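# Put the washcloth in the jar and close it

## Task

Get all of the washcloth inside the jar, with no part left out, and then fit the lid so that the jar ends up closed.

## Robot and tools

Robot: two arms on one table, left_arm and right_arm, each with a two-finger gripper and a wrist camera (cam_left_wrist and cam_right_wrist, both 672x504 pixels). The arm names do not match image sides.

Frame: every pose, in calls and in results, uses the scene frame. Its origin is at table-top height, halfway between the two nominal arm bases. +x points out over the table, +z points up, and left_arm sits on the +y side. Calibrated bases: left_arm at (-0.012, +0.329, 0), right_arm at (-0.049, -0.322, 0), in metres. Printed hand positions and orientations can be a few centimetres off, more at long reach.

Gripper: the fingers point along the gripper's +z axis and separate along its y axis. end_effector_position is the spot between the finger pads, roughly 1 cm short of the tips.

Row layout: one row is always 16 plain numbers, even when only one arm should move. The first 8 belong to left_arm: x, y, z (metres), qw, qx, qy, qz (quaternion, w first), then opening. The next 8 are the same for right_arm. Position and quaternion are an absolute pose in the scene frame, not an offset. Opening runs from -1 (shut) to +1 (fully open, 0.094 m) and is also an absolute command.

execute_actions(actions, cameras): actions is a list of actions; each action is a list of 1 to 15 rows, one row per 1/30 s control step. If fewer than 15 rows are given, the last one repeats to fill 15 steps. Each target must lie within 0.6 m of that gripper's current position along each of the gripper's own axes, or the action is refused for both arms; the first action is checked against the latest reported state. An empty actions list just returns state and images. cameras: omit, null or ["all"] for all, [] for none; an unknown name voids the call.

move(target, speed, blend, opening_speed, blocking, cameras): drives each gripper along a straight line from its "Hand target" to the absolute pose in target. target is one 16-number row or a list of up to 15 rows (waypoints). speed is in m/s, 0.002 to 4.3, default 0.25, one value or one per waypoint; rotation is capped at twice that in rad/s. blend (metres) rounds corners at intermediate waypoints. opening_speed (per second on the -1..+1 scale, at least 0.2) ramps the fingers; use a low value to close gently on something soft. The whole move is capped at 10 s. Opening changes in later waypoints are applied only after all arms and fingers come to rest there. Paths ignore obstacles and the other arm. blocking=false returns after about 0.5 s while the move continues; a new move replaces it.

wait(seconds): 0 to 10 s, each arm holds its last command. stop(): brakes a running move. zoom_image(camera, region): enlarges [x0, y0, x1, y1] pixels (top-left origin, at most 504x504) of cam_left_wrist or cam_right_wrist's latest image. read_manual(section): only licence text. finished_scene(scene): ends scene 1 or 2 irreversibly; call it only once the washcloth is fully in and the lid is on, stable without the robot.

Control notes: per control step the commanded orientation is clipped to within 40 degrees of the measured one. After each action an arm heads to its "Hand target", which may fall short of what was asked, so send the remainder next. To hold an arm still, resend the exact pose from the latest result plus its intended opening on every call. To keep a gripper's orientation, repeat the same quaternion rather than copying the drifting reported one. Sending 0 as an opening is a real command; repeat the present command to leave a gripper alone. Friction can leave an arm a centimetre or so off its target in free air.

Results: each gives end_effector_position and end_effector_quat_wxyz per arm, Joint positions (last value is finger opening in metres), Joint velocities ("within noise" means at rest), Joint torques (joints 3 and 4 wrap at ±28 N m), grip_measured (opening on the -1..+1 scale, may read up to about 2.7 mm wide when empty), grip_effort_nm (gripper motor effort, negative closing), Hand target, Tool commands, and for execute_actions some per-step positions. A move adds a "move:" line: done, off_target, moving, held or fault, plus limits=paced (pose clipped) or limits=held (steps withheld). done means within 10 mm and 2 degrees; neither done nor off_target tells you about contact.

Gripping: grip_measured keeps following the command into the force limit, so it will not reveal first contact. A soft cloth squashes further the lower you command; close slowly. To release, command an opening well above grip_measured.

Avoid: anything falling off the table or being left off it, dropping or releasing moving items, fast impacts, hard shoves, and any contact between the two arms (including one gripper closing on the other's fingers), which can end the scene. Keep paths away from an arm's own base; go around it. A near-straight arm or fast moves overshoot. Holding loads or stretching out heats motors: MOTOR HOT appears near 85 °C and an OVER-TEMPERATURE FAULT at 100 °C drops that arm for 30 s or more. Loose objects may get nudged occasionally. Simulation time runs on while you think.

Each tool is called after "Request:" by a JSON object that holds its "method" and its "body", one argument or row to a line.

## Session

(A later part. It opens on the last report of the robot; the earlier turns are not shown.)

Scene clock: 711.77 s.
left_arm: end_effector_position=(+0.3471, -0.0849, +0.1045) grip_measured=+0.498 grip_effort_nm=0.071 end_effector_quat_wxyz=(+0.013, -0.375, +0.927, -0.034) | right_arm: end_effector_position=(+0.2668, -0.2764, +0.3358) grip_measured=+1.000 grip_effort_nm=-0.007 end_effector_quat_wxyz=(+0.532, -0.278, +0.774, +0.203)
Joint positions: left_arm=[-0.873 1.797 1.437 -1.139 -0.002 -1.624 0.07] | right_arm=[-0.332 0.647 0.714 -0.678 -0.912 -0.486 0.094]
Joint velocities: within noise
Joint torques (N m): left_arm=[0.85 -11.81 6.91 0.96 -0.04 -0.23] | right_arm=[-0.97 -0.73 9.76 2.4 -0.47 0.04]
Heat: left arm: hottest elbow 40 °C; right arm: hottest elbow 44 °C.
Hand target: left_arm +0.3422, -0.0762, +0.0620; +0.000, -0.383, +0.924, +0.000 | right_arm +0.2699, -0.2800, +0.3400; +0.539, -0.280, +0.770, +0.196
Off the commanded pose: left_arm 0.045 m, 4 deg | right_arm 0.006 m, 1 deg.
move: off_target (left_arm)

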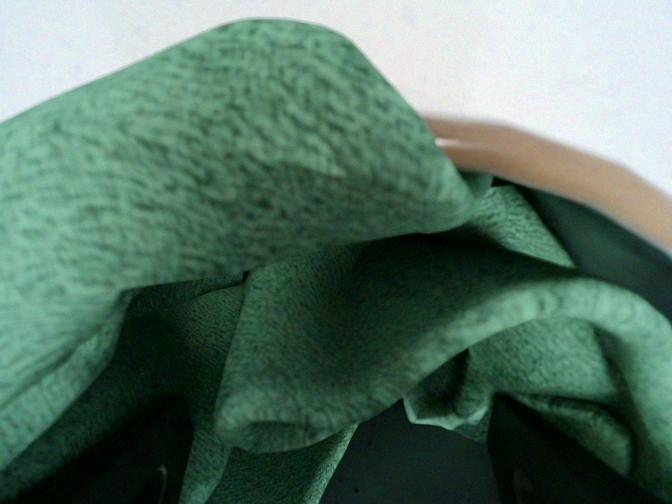

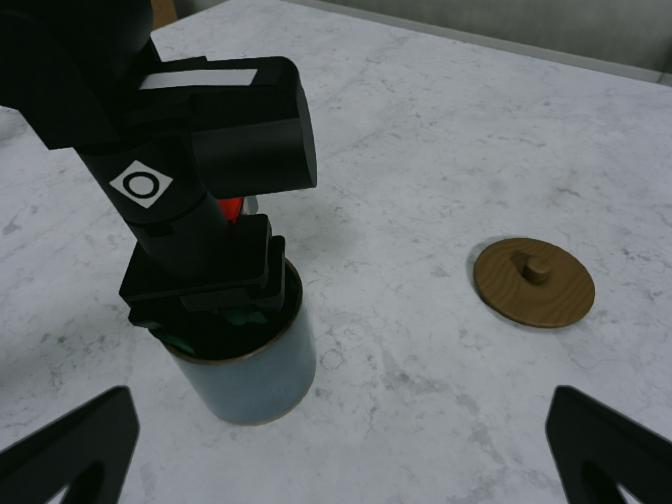

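Lift and look.

Request:
{"method": "move", "body": {
  "target": [
    [0.347, -0.083, 0.20, 0, -0.3827, 0.9239, 0, 0.5, 0.27, -0.28, 0.34, 0.539, -0.2802, 0.7698, 0.1962, 1],
    [0.31, -0.045, 0.31, 0.1206, 0.3794, 0.9159, -0.0499, 0.5, 0.27, -0.28, 0.34, 0.539, -0.2802, 0.7698, 0.1962, 1]
  ],
  "speed": [0.15, 0.6]
}}

Request:
{"method": "zoom_image", "body": {
  "camera": "cam_right_wrist",
  "region": [130, 180, 370, 440]
}}

Request:
{"method": "zoom_image", "body": {
  "camera": "cam_left_wrist",
  "region": [170, 30, 500, 330]
}}

Scene clock: 724.37 s.
left_arm: end_effector_position=(+0.3067, -0.0452, +0.3131) grip_measured=+0.499 grip_effort_nm=0.066 end_effector_quat_wxyz=(+0.118, +0.376, +0.918, -0.049) | right_arm: end_effector_position=(+0.2668, -0.2764, +0.3358) grip_measured=+1.000 grip_effort_nm=-0.007 end_effector_quat_wxyz=(+0.532, -0.278, +0.774, +0.203)
Joint positions: left_arm=[-0.89 1.465 1.562 -1.412 -0.024 -0.092 0.07] | right_arm=[-0.332 0.647 0.714 -0.678 -0.912 -0.486 0.094]
Joint velocities: within noise
Joint torques (N m): left_arm=[1.03 -12.57 9.65 1.2 0.06 0.06] | right_arm=[-1.03 -0.62 9.76 2.39 -0.46 0.04]
Heat: left arm: hottest elbow 39 °C; right arm: hottest elbow 44 °C.
Hand target: left_arm +0.3100, -0.0449, +0.3101; +0.121, +0.379, +0.916, -0.050 | right_arm +0.2699, -0.2800, +0.3400; +0.539, -0.280, +0.770, +0.196
Off the commanded pose: left_arm 0.005 m, 1 deg | right_arm 0.006 m, 1 deg.
move: done

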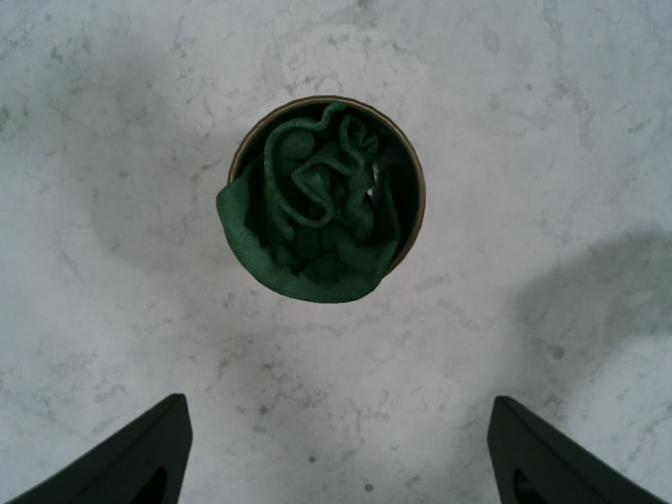

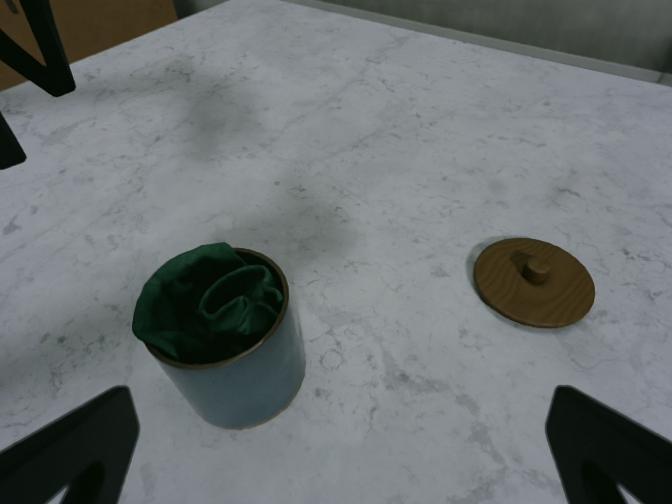

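Scaled by 1.938.

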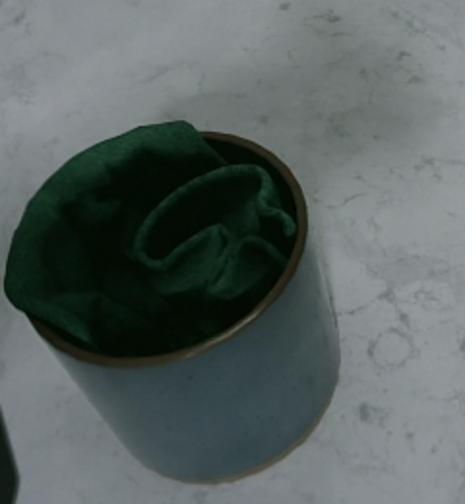

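Scaled by 1.527.

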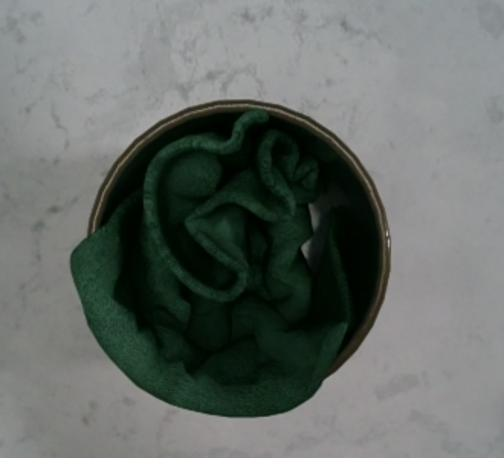

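Request:
{"method": "move", "body": {
  "target": [
    [0.340, -0.057, 0.20, 0, 0, 1, 0, 0.5, 0.27, -0.28, 0.34, 0.539, -0.2802, 0.7698, 0.1962, 1],
    [0.340, -0.057, 0.075, 0, 0, 1, 0, 0.5, 0.27, -0.28, 0.34, 0.539, -0.2802, 0.7698, 0.1962, 1],
    [0.341, -0.064, 0.19, 0, 0, 1, 0, 0.5, 0.27, -0.28, 0.34, 0.539, -0.2802, 0.7698, 0.1962, 1],
    [0.31, -0.04, 0.31, 0.1206, 0.3794, 0.9159, -0.0499, 0.5, 0.27, -0.28, 0.34, 0.539, -0.2802, 0.7698, 0.1962, 1]
  ],
  "speed": [0.3, 0.1, 0.15, 0.4]
}}

Request:
{"method": "zoom_image", "body": {
  "camera": "cam_right_wrist",
  "region": [110, 180, 350, 440]
}}

Request:
{"method": "zoom_image", "body": {
  "camera": "cam_left_wrist",
  "region": [170, 30, 500, 330]
}}

Scene clock: 778.70 s.
left_arm: end_effector_position=(+0.3101, -0.0334, +0.3048) grip_measured=+0.499 grip_effort_nm=0.071 end_effector_quat_wxyz=(+0.114, +0.370, +0.921, -0.045) | right_arm: end_effector_position=(+0.2668, -0.2764, +0.3358) grip_measured=+1.000 grip_effort_nm=-0.007 end_effector_quat_wxyz=(+0.532, -0.278, +0.774, +0.203)
Joint positions: left_arm=[-0.868 1.452 1.528 -1.401 -0.022 -0.085 0.07] | right_arm=[-0.332 0.647 0.714 -0.678 -0.912 -0.486 0.094]
Joint velocities: within noise
Joint torques (N m): left_arm=[-0.15 -11.99 11.69 0.85 0.09 0.04] | right_arm=[-0.91 -0.67 9.78 2.4 -0.47 0.03]
Heat: left arm: hottest elbow 38 °C; right arm: hottest elbow 45 °C.
Hand target: left_arm +0.3099, -0.0399, +0.3101; +0.121, +0.379, +0.916, -0.050 | right_arm +0.2699, -0.2800, +0.3400; +0.539, -0.280, +0.770, +0.196
Off the commanded pose: left_arm 0.008 m, 2 deg | right_arm 0.006 m, 1 deg.
move: done

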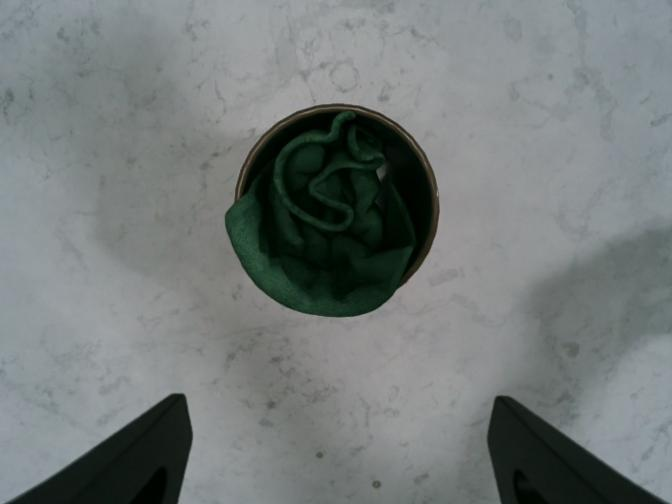

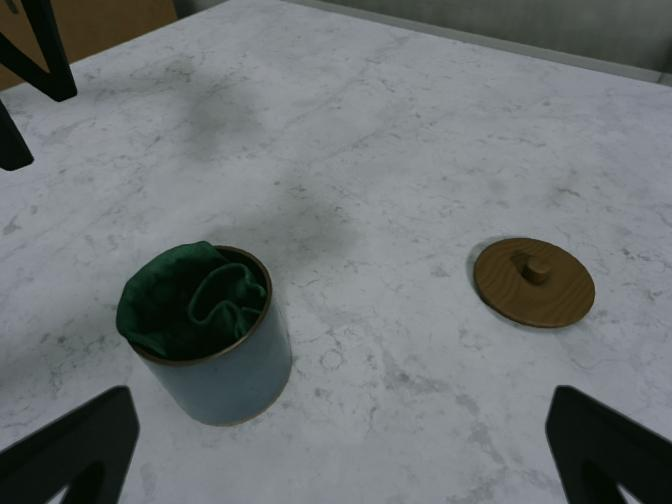

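Scaled by 1.938.

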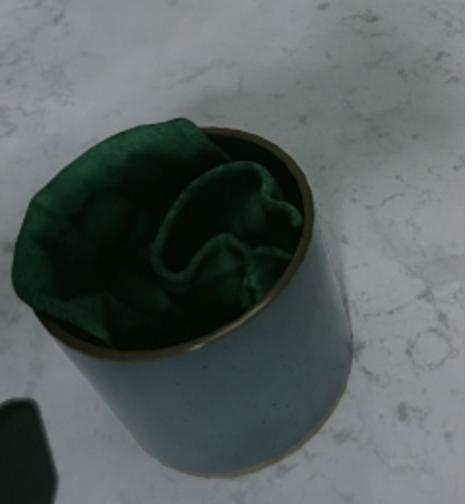

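Scaled by 1.527.

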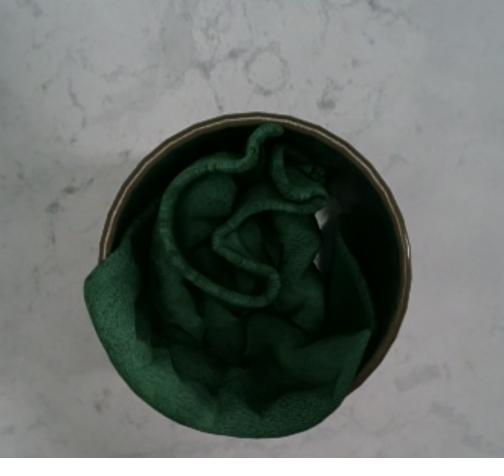

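Request:
{"method": "move", "body": {
  "target": [
    [0.321, 0.002, 0.20, 0, -0.1045, 0.9945, 0, 0.2, 0.27, -0.28, 0.34, 0.539, -0.2802, 0.7698, 0.1962, 1],
    [0.321, 0.002, 0.165, 0, -0.1045, 0.9945, 0, 0.2, 0.27, -0.28, 0.34, 0.539, -0.2802, 0.7698, 0.1962, 1]
  ],
  "speed": [0.3, 0.1]
}}

Scene clock: 814.30 s.
left_arm: end_effector_position=(+0.3157, -0.0002, +0.1756) grip_measured=+0.202 grip_effort_nm=-0.105 end_effector_quat_wxyz=(+0.005, -0.092, +0.996, -0.004) | right_arm: end_effector_position=(+0.2668, -0.2764, +0.3358) grip_measured=+1.000 grip_effort_nm=-0.012 end_effector_quat_wxyz=(+0.532, -0.278, +0.774, +0.203)
Joint positions: left_arm=[-0.805 1.571 1.34 -1.327 -0.003 -0.972 0.056] | right_arm=[-0.332 0.647 0.714 -0.678 -0.912 -0.486 0.094]
Joint velocities: within noise
Joint torques (N m): left_arm=[1.44 -11.99 9.24 0.69 0.02 -0.25] | right_arm=[-0.91 -0.62 9.78 2.39 -0.46 0.03]
Heat: left arm: hottest elbow 40 °C; right arm: hottest elbow 45 °C.
Hand target: left_arm +0.3207, +0.0022, +0.1651; +0.000, -0.104, +0.995, +0.000 | right_arm +0.2699, -0.2800, +0.3400; +0.539, -0.280, +0.770, +0.196
Off the commanded pose: left_arm 0.012 m, 2 deg | right_arm 0.006 m, 1 deg.
move: off_target (left_arm)

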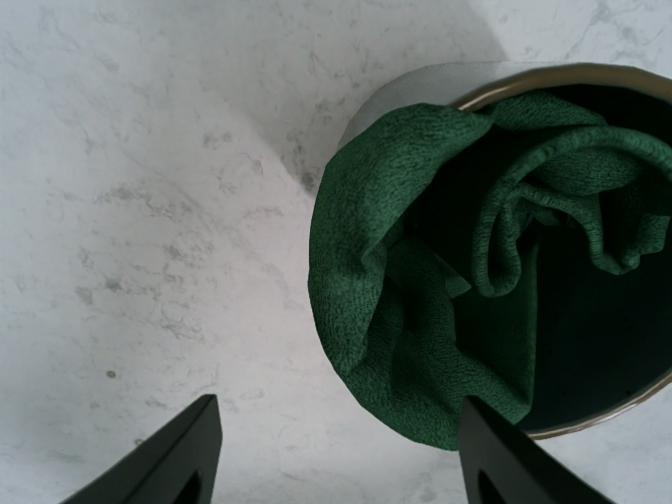

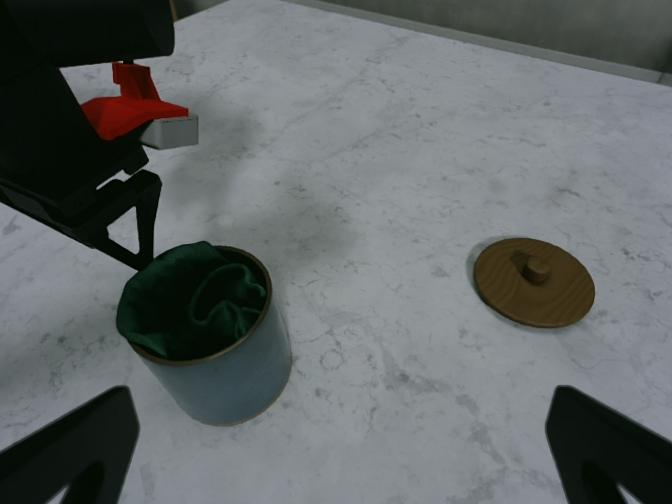

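Request:
{"method": "move", "body": {
  "target": [0.325, -0.007, 0.143, 0, -0.1045, 0.9945, 0, 0.2, 0.27, -0.28, 0.34, 0.539, -0.2802, 0.7698, 0.1962, 1],
  "speed": 0.08
}}

Scene clock: 845.87 s.
left_arm: end_effector_position=(+0.3226, -0.0071, +0.1543) grip_measured=+0.202 grip_effort_nm=-0.100 end_effector_quat_wxyz=(+0.005, -0.096, +0.995, -0.004) | right_arm: end_effector_position=(+0.2668, -0.2764, +0.3358) grip_measured=+1.000 grip_effort_nm=-0.002 end_effector_quat_wxyz=(+0.532, -0.278, +0.774, +0.203)
Joint positions: left_arm=[-0.805 1.609 1.327 -1.275 -0.003 -0.979 0.056] | right_arm=[-0.332 0.647 0.714 -0.678 -0.912 -0.486 0.094]
Joint velocities: within noise
Joint torques (N m): left_arm=[0.67 -12.22 9.1 0.72 0.01 -0.24] | right_arm=[-0.85 -0.62 9.8 2.39 -0.47 0.03]
Heat: left arm: hottest elbow 39 °C; right arm: hottest elbow 45 °C.
Hand target: left_arm +0.3248, -0.0069, +0.1430; +0.000, -0.104, +0.995, +0.000 | right_arm +0.2699, -0.2800, +0.3400; +0.539, -0.280, +0.770, +0.196
Off the commanded pose: left_arm 0.012 m, 1 deg | right_arm 0.006 m, 1 deg.
move: off_target (left_arm)

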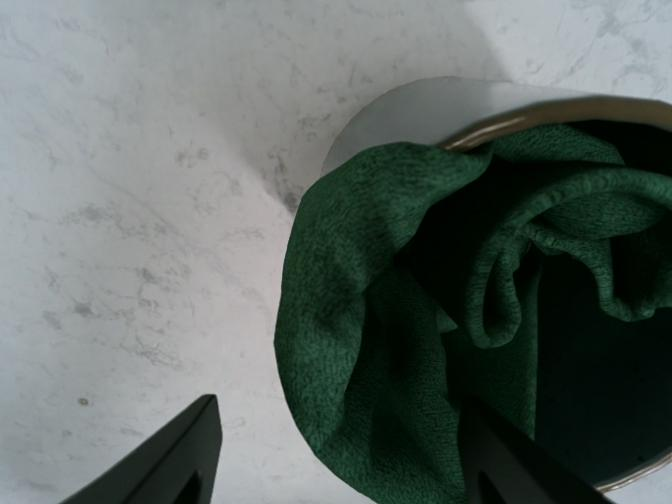

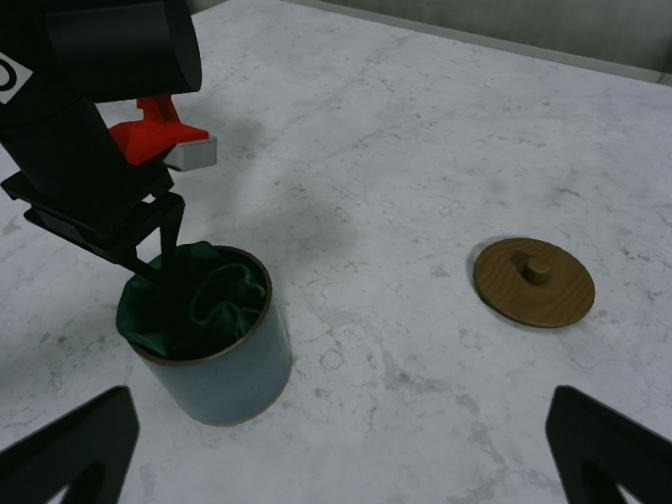

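Request:
{"method": "move", "body": {
  "target": [
    [0.326, -0.008, 0.130, 0, -0.1045, 0.9945, 0, 0.2, 0.27, -0.28, 0.34, 0.539, -0.2802, 0.7698, 0.1962, 1]
  ],
  "speed": 0.08,
  "cameras": ["cam_left_wrist"]
}}

Scene clock: 861.93 s.
left_arm: end_effector_position=(+0.3242, -0.0087, +0.1432) grip_measured=+0.202 grip_effort_nm=-0.085 end_effector_quat_wxyz=(+0.007, -0.096, +0.995, -0.006) | right_arm: end_effector_position=(+0.2668, -0.2764, +0.3358) grip_measured=+1.000 grip_effort_nm=-0.002 end_effector_quat_wxyz=(+0.532, -0.278, +0.774, +0.203)
Joint positions: left_arm=[-0.805 1.621 1.311 -1.243 -0.003 -0.98 0.056] | right_arm=[-0.332 0.647 0.714 -0.678 -0.912 -0.486 0.094]
Joint velocities: within noise
Joint torques (N m): left_arm=[0.44 -12.1 8.84 0.65 0.04 -0.25] | right_arm=[-0.97 -0.62 9.74 2.39 -0.46 0.04]
Heat: left arm: hottest elbow 38 °C; right arm: hottest elbow 45 °C.
Hand target: left_arm +0.3257, -0.0078, +0.1301; +0.000, -0.104, +0.995, +0.000 | right_arm +0.2699, -0.2800, +0.3400; +0.539, -0.280, +0.770, +0.196
Off the commanded pose: left_arm 0.013 m, 1 deg | right_arm 0.006 m, 1 deg.
move: off_target (left_arm)
Images, in order (width x height): cam_left_wrist 672x504.

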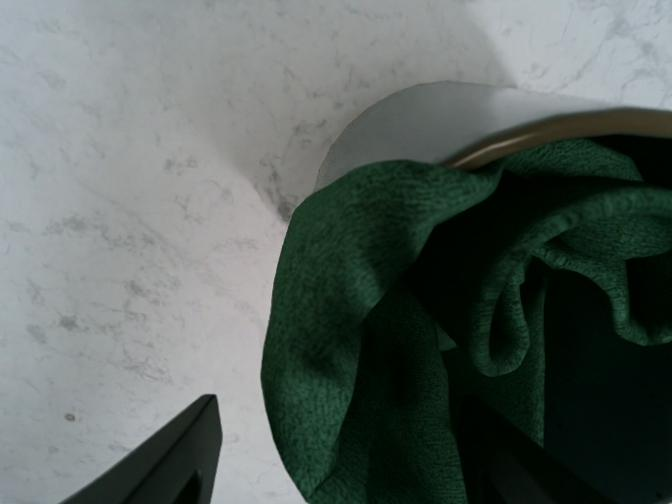

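Request:
{"method": "move", "body": {
  "target": [
    [0.325, -0.006, 0.130, 0, -0.1045, 0.9945, 0, -1, 0.27, -0.28, 0.34, 0.539, -0.2802, 0.7698, 0.1962, 1]
  ],
  "speed": 0.05,
  "opening_speed": 1.0
}}

Scene clock: 869.80 s.
left_arm: end_effector_position=(+0.3228, -0.0065, +0.1422) grip_measured=-0.911 grip_effort_nm=-1.038 end_effector_quat_wxyz=(+0.006, -0.097, +0.995, -0.006) | right_arm: end_effector_position=(+0.2668, -0.2764, +0.3358) grip_measured=+1.000 grip_effort_nm=-0.007 end_effector_quat_wxyz=(+0.532, -0.278, +0.774, +0.203)
Joint positions: left_arm=[-0.804 1.616 1.303 -1.241 -0.002 -0.98 0.004] | right_arm=[-0.332 0.647 0.714 -0.678 -0.912 -0.486 0.094]
Joint velocities: within noise
Joint torques (N m): left_arm=[1.32 -12.16 8.96 0.58 0.02 -0.22] | right_arm=[-0.91 -0.73 9.76 2.37 -0.46 0.03]
Heat: left arm: hottest elbow 38 °C; right arm: hottest elbow 45 °C.
Hand target: left_arm +0.3248, -0.0057, +0.1302; +0.000, -0.105, +0.995, +0.000 | right_arm +0.2699, -0.2800, +0.3400; +0.539, -0.280, +0.770, +0.196
Off the commanded pose: left_arm 0.012 m, 1 deg | right_arm 0.006 m, 1 deg.
move: off_target (left_arm)

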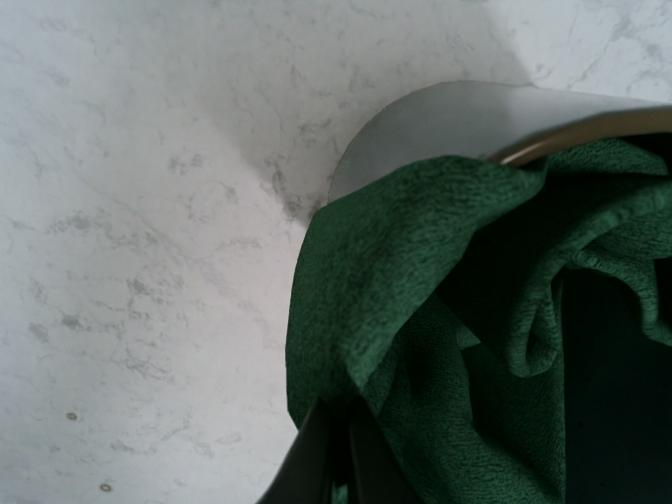

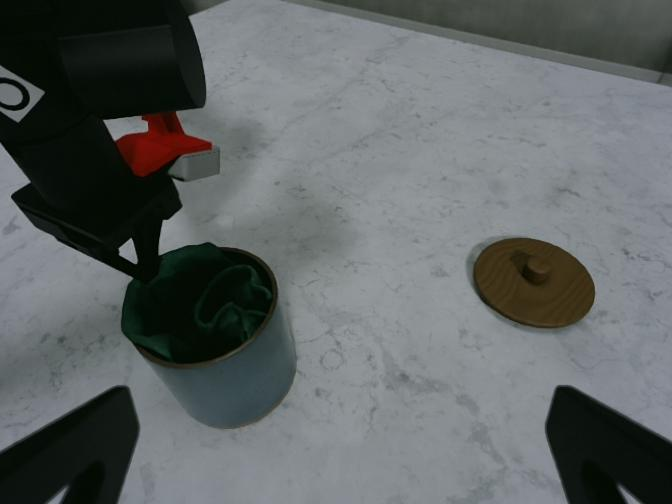

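Request:
{"method": "move", "body": {
  "target": [
    [0.327, -0.012, 0.19, 0, -0.1045, 0.9945, 0, -1, 0.27, -0.28, 0.34, 0.539, -0.2802, 0.7698, 0.1962, 1],
    [0.345, -0.055, 0.20, 0, -0.1045, 0.9945, 0, -1, 0.27, -0.28, 0.34, 0.539, -0.2802, 0.7698, 0.1962, 1]
  ],
  "speed": 0.08,
  "blend": [0.01, 0]
}}

Scene clock: 879.93 s.
left_arm: end_effector_position=(+0.3394, -0.0404, +0.1927) grip_measured=-0.913 grip_effort_nm=-1.033 end_effector_quat_wxyz=(-0.004, -0.103, +0.995, +0.006) | right_arm: end_effector_position=(+0.2668, -0.2764, +0.3358) grip_measured=+1.000 grip_effort_nm=-0.007 end_effector_quat_wxyz=(+0.532, -0.278, +0.774, +0.203)
Joint positions: left_arm=[-0.827 1.696 1.54 -1.43 -0.001 -1.017 0.004] | right_arm=[-0.332 0.647 0.714 -0.678 -0.912 -0.486 0.094]
Joint velocities: within noise
Joint torques (N m): left_arm=[-1.03 -13.57 14 -0.27 -0.03 -0.24] | right_arm=[-0.97 -0.67 9.78 2.39 -0.47 0.03]
Heat: left arm: hottest elbow 39 °C; right arm: hottest elbow 45 °C.
Hand target: left_arm +0.3445, -0.0546, +0.1998; +0.000, -0.104, +0.995, +0.000 | right_arm +0.2699, -0.2800, +0.3400; +0.539, -0.280, +0.770, +0.196
Off the commanded pose: left_arm 0.017 m, 1 deg | right_arm 0.006 m, 1 deg.
move: off_target (left_arm)

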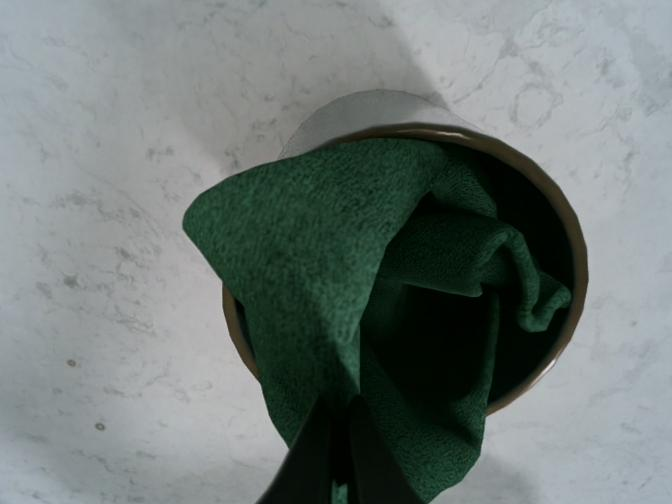

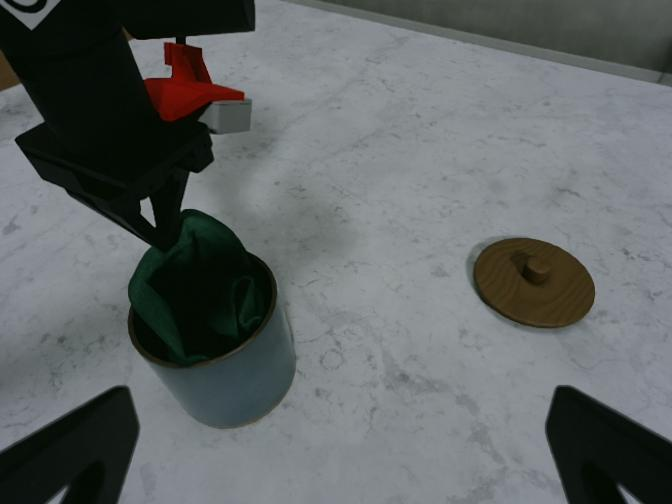

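Request:
{"method": "move", "body": {
  "target": [
    [0.356, -0.082, 0.19, 0, -0.1045, 0.9945, 0, -1, 0.27, -0.28, 0.34, 0.539, -0.2802, 0.7698, 0.1962, 1],
    [0.356, -0.078, 0.085, 0, -0.1045, 0.9945, 0, -1, 0.27, -0.28, 0.34, 0.539, -0.2802, 0.7698, 0.1962, 1]
  ],
  "speed": 0.1
}}

Scene clock: 895.77 s.
left_arm: end_effector_position=(+0.3596, -0.0759, +0.1034) grip_measured=-0.913 grip_effort_nm=-1.033 end_effector_quat_wxyz=(+0.008, -0.103, +0.995, -0.010) | right_arm: end_effector_position=(+0.2668, -0.2764, +0.3358) grip_measured=+1.000 grip_effort_nm=-0.007 end_effector_quat_wxyz=(+0.532, -0.278, +0.774, +0.203)
Joint positions: left_arm=[-0.845 1.83 1.482 -1.198 -0.001 -1.035 0.004] | right_arm=[-0.332 0.647 0.714 -0.678 -0.912 -0.486 0.094]
Joint velocities: within noise
Joint torques (N m): left_arm=[-0.44 -14.8 8.59 0.64 -0.07 -0.19] | right_arm=[-0.97 -0.73 9.77 2.39 -0.48 0.03]
Heat: left arm: hottest elbow 39 °C; right arm: hottest elbow 45 °C.
Hand target: left_arm +0.3556, -0.0776, +0.0853; +0.000, -0.104, +0.995, +0.000 | right_arm +0.2699, -0.2800, +0.3400; +0.539, -0.280, +0.770, +0.196
Off the commanded pose: left_arm 0.019 m, 1 deg | right_arm 0.006 m, 1 deg.
move: off_target (left_arm)

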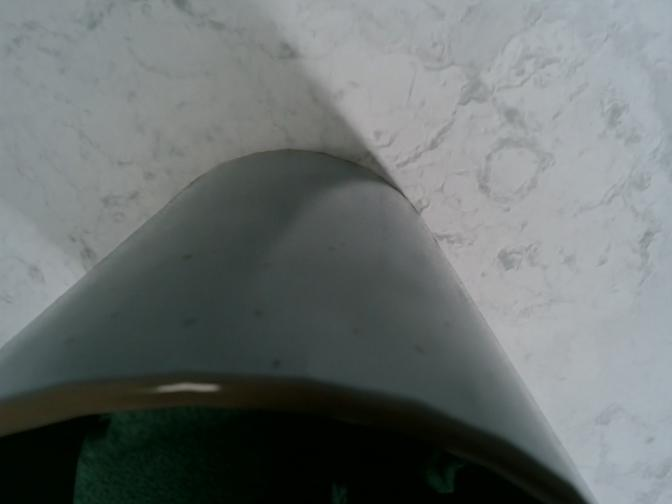

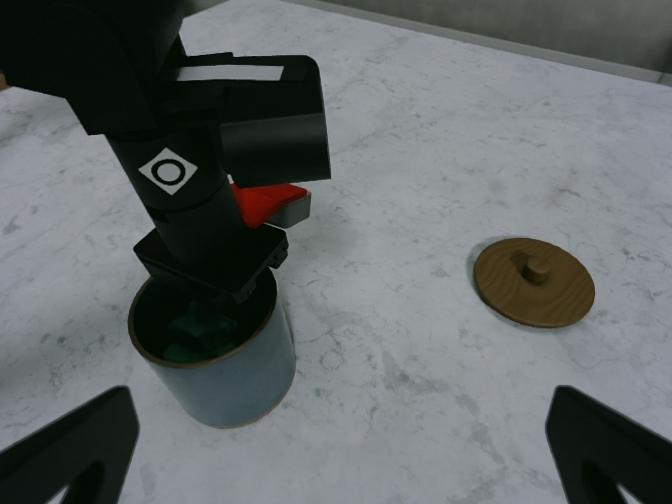

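Request:
{"method": "move", "body": {
  "target": [
    [0.356, -0.078, 0.09, 0, -0.1045, 0.9945, 0, -0.3, 0.27, -0.28, 0.34, 0.539, -0.2802, 0.7698, 0.1962, 1],
    [0.354, -0.076, 0.19, 0, -0.1045, 0.9945, 0, -0.3, 0.27, -0.28, 0.34, 0.539, -0.2802, 0.7698, 0.1962, 1],
    [0.31, -0.035, 0.31, 0.1206, 0.3794, 0.9159, -0.0499, -0.3, 0.27, -0.28, 0.34, 0.539, -0.2802, 0.7698, 0.1962, 1]
  ],
  "speed": [0.05, 0.08, 0.3]
}}

Request:
{"method": "zoom_image", "body": {
  "camera": "cam_right_wrist",
  "region": [110, 180, 350, 440]
}}

Request:
{"method": "zoom_image", "body": {
  "camera": "cam_left_wrist",
  "region": [170, 30, 500, 330]
}}

Scene clock: 913.17 s.
left_arm: end_effector_position=(+0.3121, -0.0311, +0.3125) grip_measured=-0.302 grip_effort_nm=0.081 end_effector_quat_wxyz=(+0.118, +0.370, +0.920, -0.048) | right_arm: end_effector_position=(+0.2668, -0.2764, +0.3358) grip_measured=+1.000 grip_effort_nm=-0.007 end_effector_quat_wxyz=(+0.532, -0.278, +0.774, +0.203)
Joint positions: left_arm=[-0.861 1.447 1.541 -1.41 -0.02 -0.078 0.033] | right_arm=[-0.332 0.647 0.714 -0.678 -0.912 -0.486 0.094]
Joint velocities: within noise
Joint torques (N m): left_arm=[-0.38 -12.51 9.74 1.25 0.07 0.06] | right_arm=[-0.91 -0.73 9.78 2.4 -0.46 0.04]
Heat: left arm: hottest elbow 40 °C; right arm: hottest elbow 45 °C.
Hand target: left_arm +0.3100, -0.0349, +0.3101; +0.121, +0.379, +0.916, -0.050 | right_arm +0.2699, -0.2800, +0.3400; +0.539, -0.280, +0.770, +0.196
Off the commanded pose: left_arm 0.005 m, 1 deg | right_arm 0.006 m, 1 deg.
move: done

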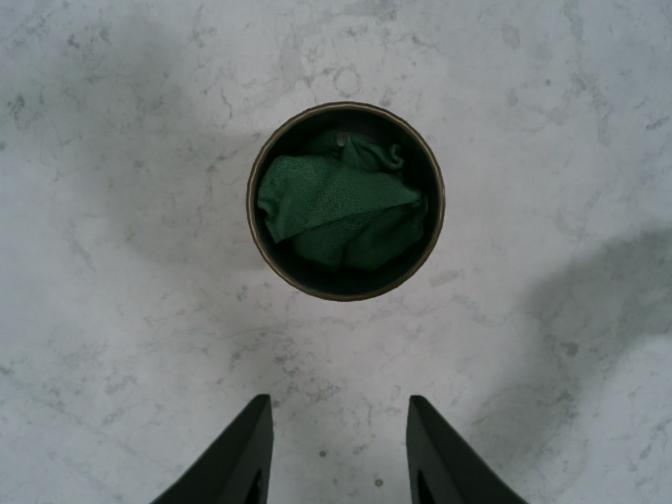

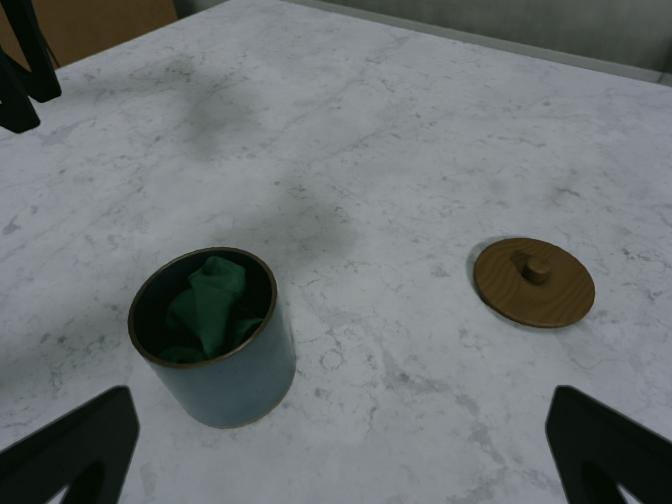

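Scaled by 1.938.

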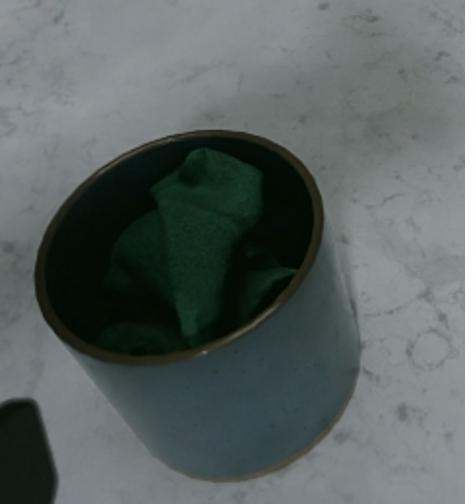

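Scaled by 1.527.

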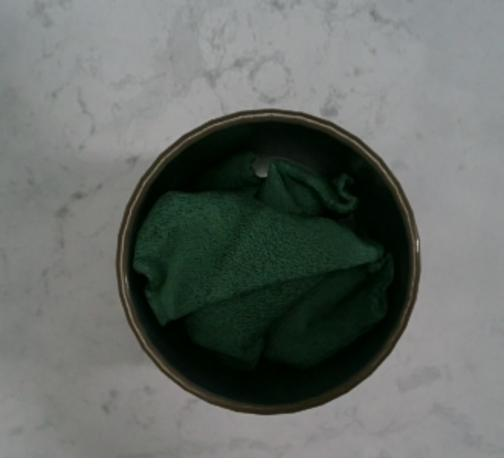

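Request:
{"method": "move", "body": {
  "target": [
    [0.345, -0.068, 0.20, 0, 0.3827, 0.9239, 0, 0.2, 0.45, -0.28, 0.30, 0.2164, 0, 0.9763, 0, 0.6],
    [0.345, -0.068, 0.085, 0, 0.3827, 0.9239, 0, 0.2, 0.645, -0.26, 0.22, 0, 0, 1, 0, 0.6]
  ],
  "speed": [0.3, 0.2]
}}

Scene clock: 956.00 s.
left_arm: end_effector_position=(+0.3434, -0.0709, +0.1033) grip_measured=+0.198 grip_effort_nm=0.085 end_effector_quat_wxyz=(+0.012, +0.380, +0.925, -0.005) | right_arm: end_effector_position=(+0.6375, -0.2612, +0.2072) grip_measured=+0.603 grip_effort_nm=-0.139 end_effector_quat_wxyz=(+0.018, -0.004, +1.000, +0.000)
Joint positions: left_arm=[-0.861 1.794 1.43 -1.182 -0.002 -0.065 0.056] | right_arm=[0.054 2.213 2.37 -1.692 0.004 0.082 0.075]
Joint velocities: within noise
Joint torques (N m): left_arm=[1.2 -14.33 8.55 0.72 0.07 0.05] | right_arm=[-0.32 -18.55 11.82 0.01 -0.05 0.2]
Heat: left arm: hottest elbow 39 °C; right arm: hottest elbow 46 °C.
Hand target: left_arm +0.3446, -0.0676, +0.0854; +0.000, +0.383, +0.924, +0.000 | right_arm +0.6440, -0.2600, +0.2196; +0.032, +0.000, +0.999, +0.003
Off the commanded pose: left_arm 0.019 m, 2 deg | right_arm 0.015 m, 2 deg.
joint sent to its limit (right arm) — joint 4 (wrist pitch), lower limit. The joint targets are off in orientation, not in position.
move: off_target (left_arm, right_arm)

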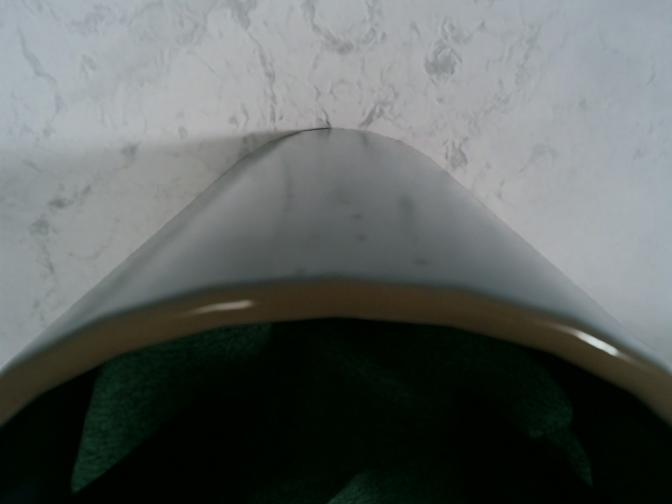

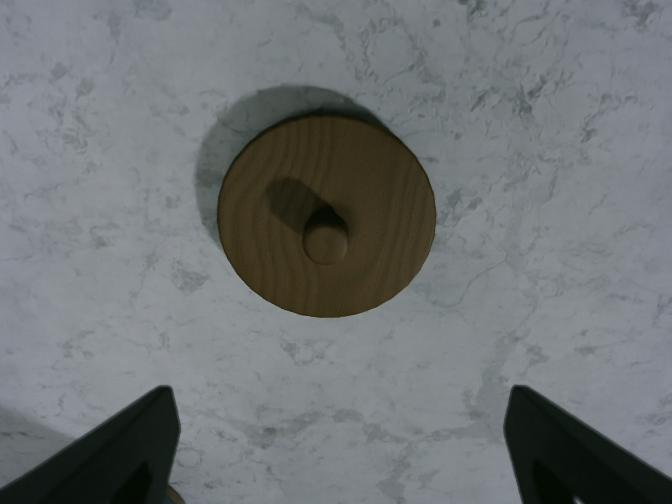

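Request:
{"method": "move", "body": {
  "target": [
    [0.344, -0.068, 0.20, 0, 0.3827, 0.9239, 0, 0.2, 0.618, -0.254, 0.15, 0, 0, 1, 0, 0.6],
    [0.25, 0.11, 0.31, 0.4266, 0.3395, 0.8195, -0.1767, -0.5, 0.612, -0.254, 0.11, 0, 0, 1, 0, 0.6]
  ],
  "speed": [0.12, 0.3],
  "blend": [0.02, 0]
}}

Scene clock: 1002.23 s.
left_arm: end_effector_position=(+0.2457, +0.1078, +0.3113) grip_measured=-0.498 grip_effort_nm=-0.090 end_effector_quat_wxyz=(+0.420, +0.340, +0.822, -0.180) | right_arm: end_effector_position=(+0.6084, -0.2617, +0.0896) grip_measured=+0.603 grip_effort_nm=-0.139 end_effector_quat_wxyz=(-0.021, +0.001, +1.000, -0.003)
Joint positions: left_arm=[-0.664 0.649 0.757 -0.734 0.122 0.075 0.024] | right_arm=[0.057 2.18 2.003 -1.437 0.003 0.095 0.075]
Joint velocities: within noise
Joint torques (N m): left_arm=[1.44 -1.55 10.66 2.4 0.14 0.03] | right_arm=[0.5 -20.48 8.18 0.65 -0.05 0.19]
Heat: left arm: hottest elbow 40 °C; right arm: hottest elbow 50 °C.
Hand target: left_arm +0.2499, +0.1101, +0.3101; +0.427, +0.339, +0.820, -0.176 | right_arm +0.6117, -0.2541, +0.1099; +0.000, +0.000, +1.000, +0.000
Off the commanded pose: left_arm 0.005 m, 1 deg | right_arm 0.022 m, 2 deg.
move: off_target (right_arm)

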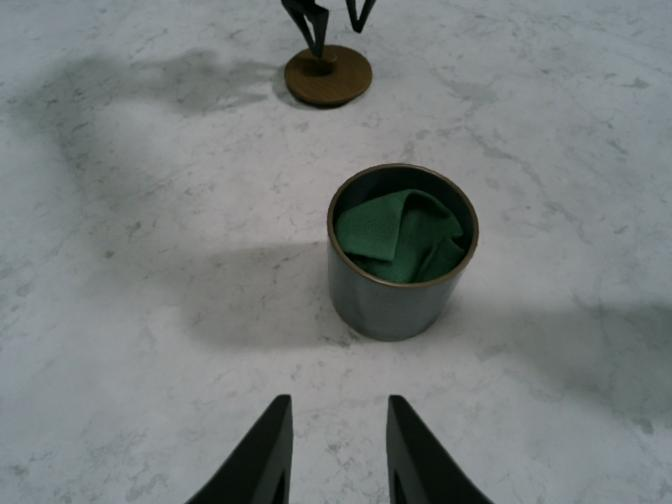

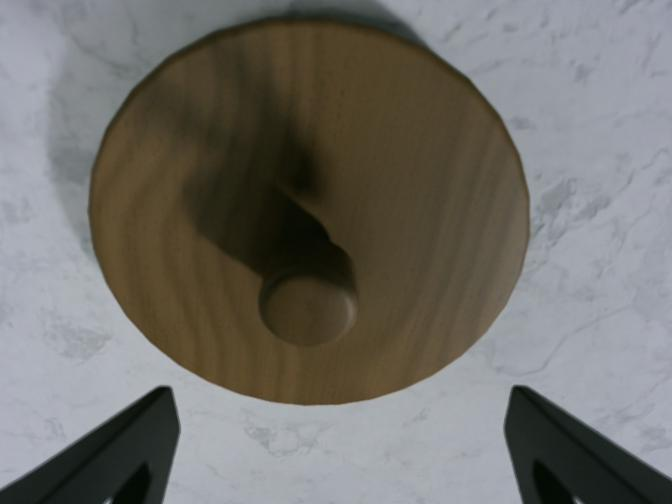

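Request:
{"method": "move", "body": {
  "target": [
    [0.25, 0.11, 0.31, 0.4266, 0.3395, 0.8195, -0.1767, -0.5, 0.614, -0.247, 0.07, 0, 0, 1, 0, 0.6]
  ],
  "speed": [0.1]
}}

Scene clock: 1038.57 s.
left_arm: end_effector_position=(+0.2458, +0.1078, +0.3113) grip_measured=-0.498 grip_effort_nm=-0.090 end_effector_quat_wxyz=(+0.420, +0.340, +0.822, -0.180) | right_arm: end_effector_position=(+0.6113, -0.2536, +0.0704) grip_measured=+0.603 grip_effort_nm=-0.134 end_effector_quat_wxyz=(-0.005, +0.000, +1.000, -0.002)
Joint positions: left_arm=[-0.664 0.649 0.757 -0.734 0.122 0.075 0.024] | right_arm=[0.069 2.179 1.952 -1.354 0.003 0.104 0.075]
Joint velocities: within noise
Joint torques (N m): left_arm=[1.32 -1.32 10.69 2.44 0.13 0.05] | right_arm=[0.26 -18.08 8.16 0.79 -0.03 0.2]
Heat: left arm: hottest elbow 41 °C; right arm: hottest elbow 46 °C.
Hand target: left_arm +0.2499, +0.1101, +0.3101; +0.427, +0.339, +0.820, -0.177 | right_arm +0.6139, -0.2471, +0.0700; +0.000, +0.000, +1.000, +0.000
Off the commanded pose: left_arm 0.005 m, 1 deg | right_arm 0.007 m, 1 deg.
move: done

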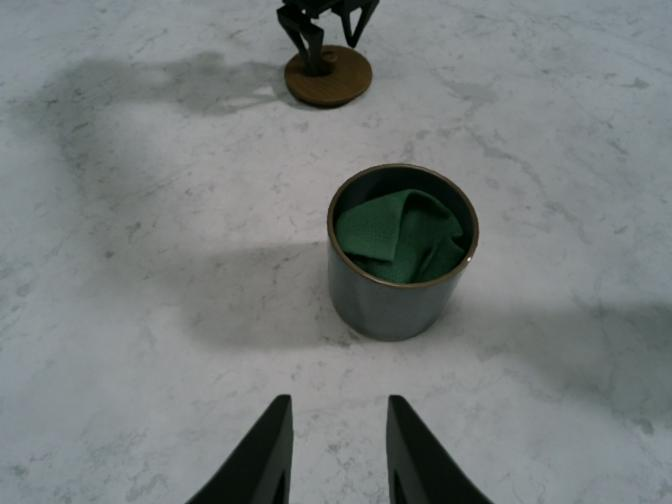

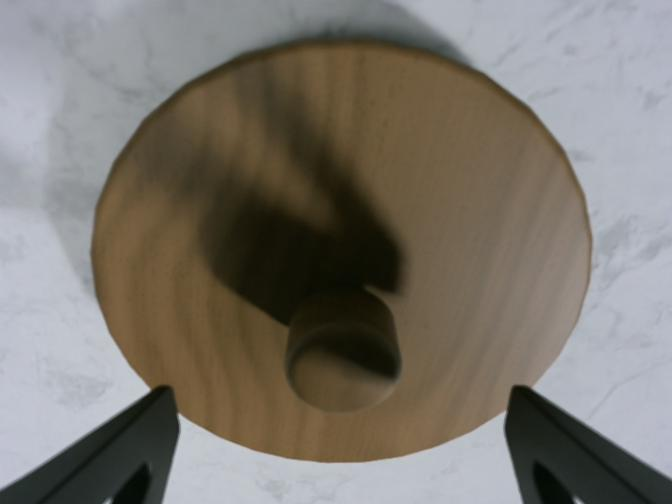

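Request:
{"method": "move", "body": {
  "target": [
    [0.25, 0.11, 0.31, 0.4266, 0.3395, 0.8195, -0.1767, -0.5, 0.616, -0.2475, 0.043, 0, 0, 1, 0, 0.6]
  ],
  "speed": [0.08]
}}

Scene clock: 1045.53 s.
left_arm: end_effector_position=(+0.2458, +0.1078, +0.3113) grip_measured=-0.498 grip_effort_nm=-0.085 end_effector_quat_wxyz=(+0.421, +0.340, +0.822, -0.180) | right_arm: end_effector_position=(+0.6139, -0.2530, +0.0536) grip_measured=+0.603 grip_effort_nm=-0.139 end_effector_quat_wxyz=(+0.003, +0.000, +1.000, -0.001)
Joint positions: left_arm=[-0.664 0.649 0.757 -0.734 0.122 0.075 0.024] | right_arm=[0.069 2.189 1.923 -1.3 0.003 0.105 0.075]
Joint velocities: within noise
Joint torques (N m): left_arm=[1.49 -1.32 10.71 2.29 0.13 0.03] | right_arm=[0.32 -17.03 8.18 0.83 -0.02 0.18]
Heat: left arm: hottest elbow 41 °C; right arm: hottest elbow 46 °C.
Hand target: left_arm +0.2499, +0.1101, +0.3101; +0.427, +0.339, +0.820, -0.176 | right_arm +0.6157, -0.2474, +0.0430; +0.000, +0.000, +1.000, +0.000
Off the commanded pose: left_arm 0.005 m, 1 deg | right_arm 0.012 m, 0 deg.
move: off_target (right_arm)

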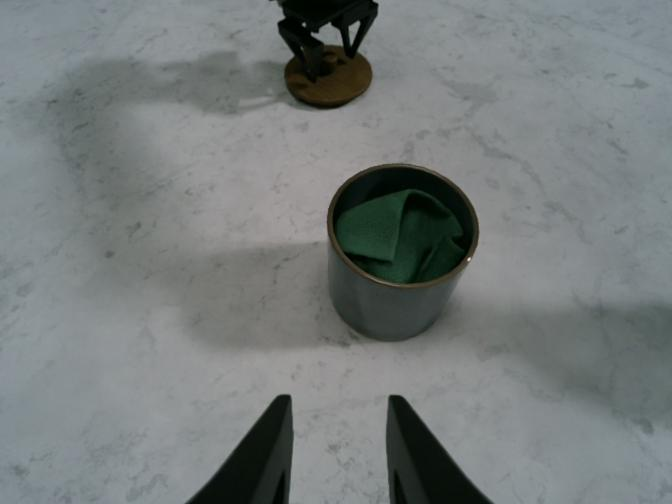

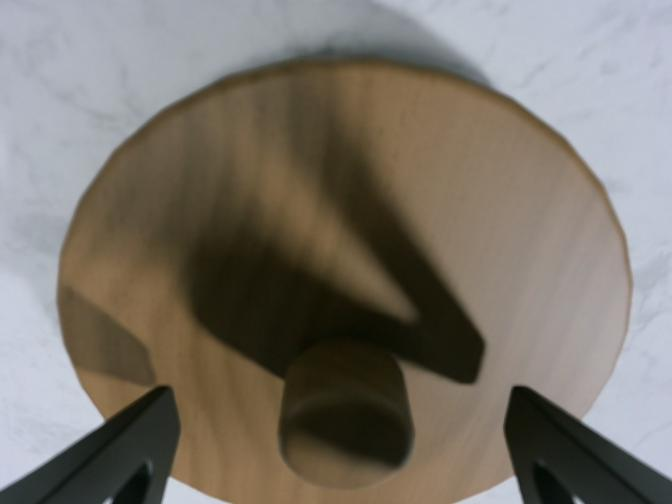

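Request:
{"method": "move", "body": {
  "target": [
    [0.25, 0.11, 0.31, 0.4266, 0.3395, 0.8195, -0.1767, -0.5, 0.6165, -0.2475, 0.028, 0, 0, 1, 0, 0.6]
  ],
  "speed": [0.06],
  "cameras": ["cam_right_wrist"]
}}

Scene clock: 1053.17 s.
left_arm: end_effector_position=(+0.2458, +0.1078, +0.3113) grip_measured=-0.498 grip_effort_nm=-0.095 end_effector_quat_wxyz=(+0.421, +0.340, +0.822, -0.180) | right_arm: end_effector_position=(+0.6164, -0.2525, +0.0469) grip_measured=+0.602 grip_effort_nm=-0.134 end_effector_quat_wxyz=(+0.008, +0.000, +1.000, +0.000)
Joint positions: left_arm=[-0.664 0.649 0.757 -0.734 0.122 0.075 0.024] | right_arm=[0.069 2.193 1.912 -1.274 0.001 0.105 0.075]
Joint velocities: within noise
Joint torques (N m): left_arm=[1.73 -1.49 10.71 2.41 0.12 0.03] | right_arm=[0.26 -16.67 7.72 1.09 0.07 0.18]
Heat: left arm: hottest elbow 41 °C; right arm: hottest elbow 47 °C.
Hand target: left_arm +0.2499, +0.1101, +0.3101; +0.427, +0.339, +0.820, -0.176 | right_arm +0.6159, -0.2475, +0.0284; +0.000, +0.000, +1.000, +0.000
Off the commanded pose: left_arm 0.005 m, 1 deg | right_arm 0.020 m, 1 deg.
move: off_target (right_arm)
Images, in order (width x height): cam_right_wrist 672x504.

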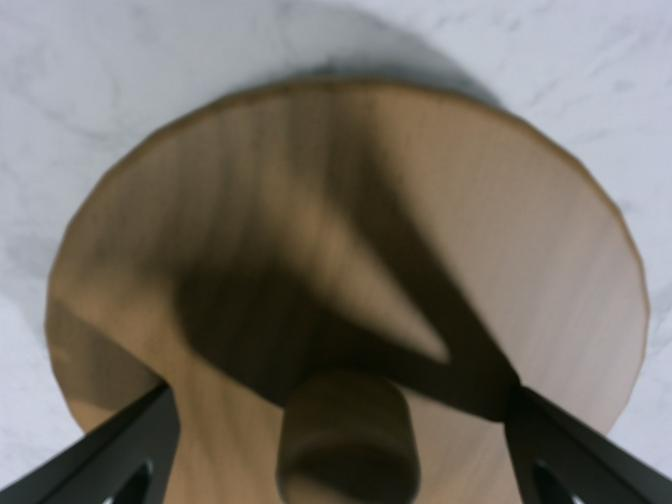

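Request:
{"method": "move", "body": {
  "target": [
    [0.25, 0.11, 0.31, 0.4266, 0.3395, 0.8195, -0.1767, -0.5, 0.6165, -0.2475, 0.038, 0, 0, 1, 0, 0.6],
    [0.25, 0.11, 0.31, 0.4266, 0.3395, 0.8195, -0.1767, -0.5, 0.6165, -0.2475, 0.038, 0, 0, 1, 0, -1]
  ],
  "speed": [0.06, 0.05],
  "opening_speed": 1.0,
  "cameras": ["cam_right_wrist"]
}}

Scene clock: 1067.93 s.
left_arm: end_effector_position=(+0.2458, +0.1078, +0.3113) grip_measured=-0.498 grip_effort_nm=-0.090 end_effector_quat_wxyz=(+0.421, +0.340, +0.822, -0.180) | right_arm: end_effector_position=(+0.6161, -0.2516, +0.0469) grip_measured=-0.483 grip_effort_nm=-1.033 end_effector_quat_wxyz=(+0.008, +0.000, +1.000, +0.001)
Joint positions: left_arm=[-0.664 0.649 0.757 -0.734 0.122 0.075 0.024] | right_arm=[0.07 2.193 1.912 -1.274 0.001 0.105 0.024]
Joint velocities: within noise
Joint torques (N m): left_arm=[1.49 -1.61 10.62 2.32 0.16 0.06] | right_arm=[0.03 -16.97 8.77 0.1 0.08 0.19]
Heat: left arm: hottest elbow 41 °C; right arm: hottest elbow 47 °C.
Hand target: left_arm +0.2499, +0.1100, +0.3101; +0.427, +0.339, +0.820, -0.176 | right_arm +0.6164, -0.2476, +0.0382; +0.000, +0.000, +1.000, +0.000
Off the commanded pose: left_arm 0.005 m, 1 deg | right_arm 0.010 m, 1 deg.
move: done
Images, in order (width x height): cam_right_wrist 672x504.

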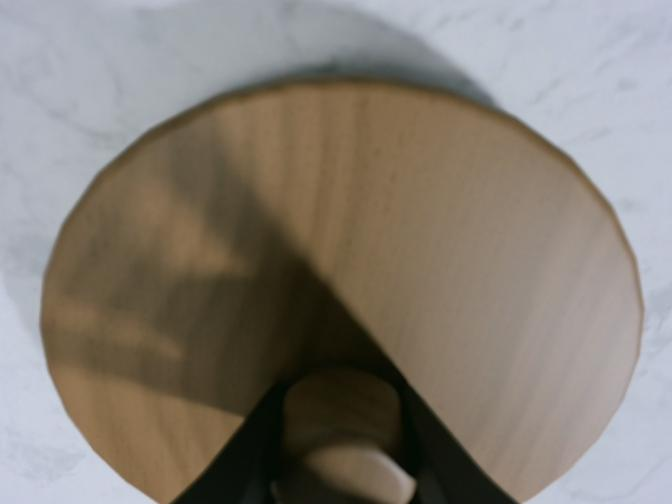

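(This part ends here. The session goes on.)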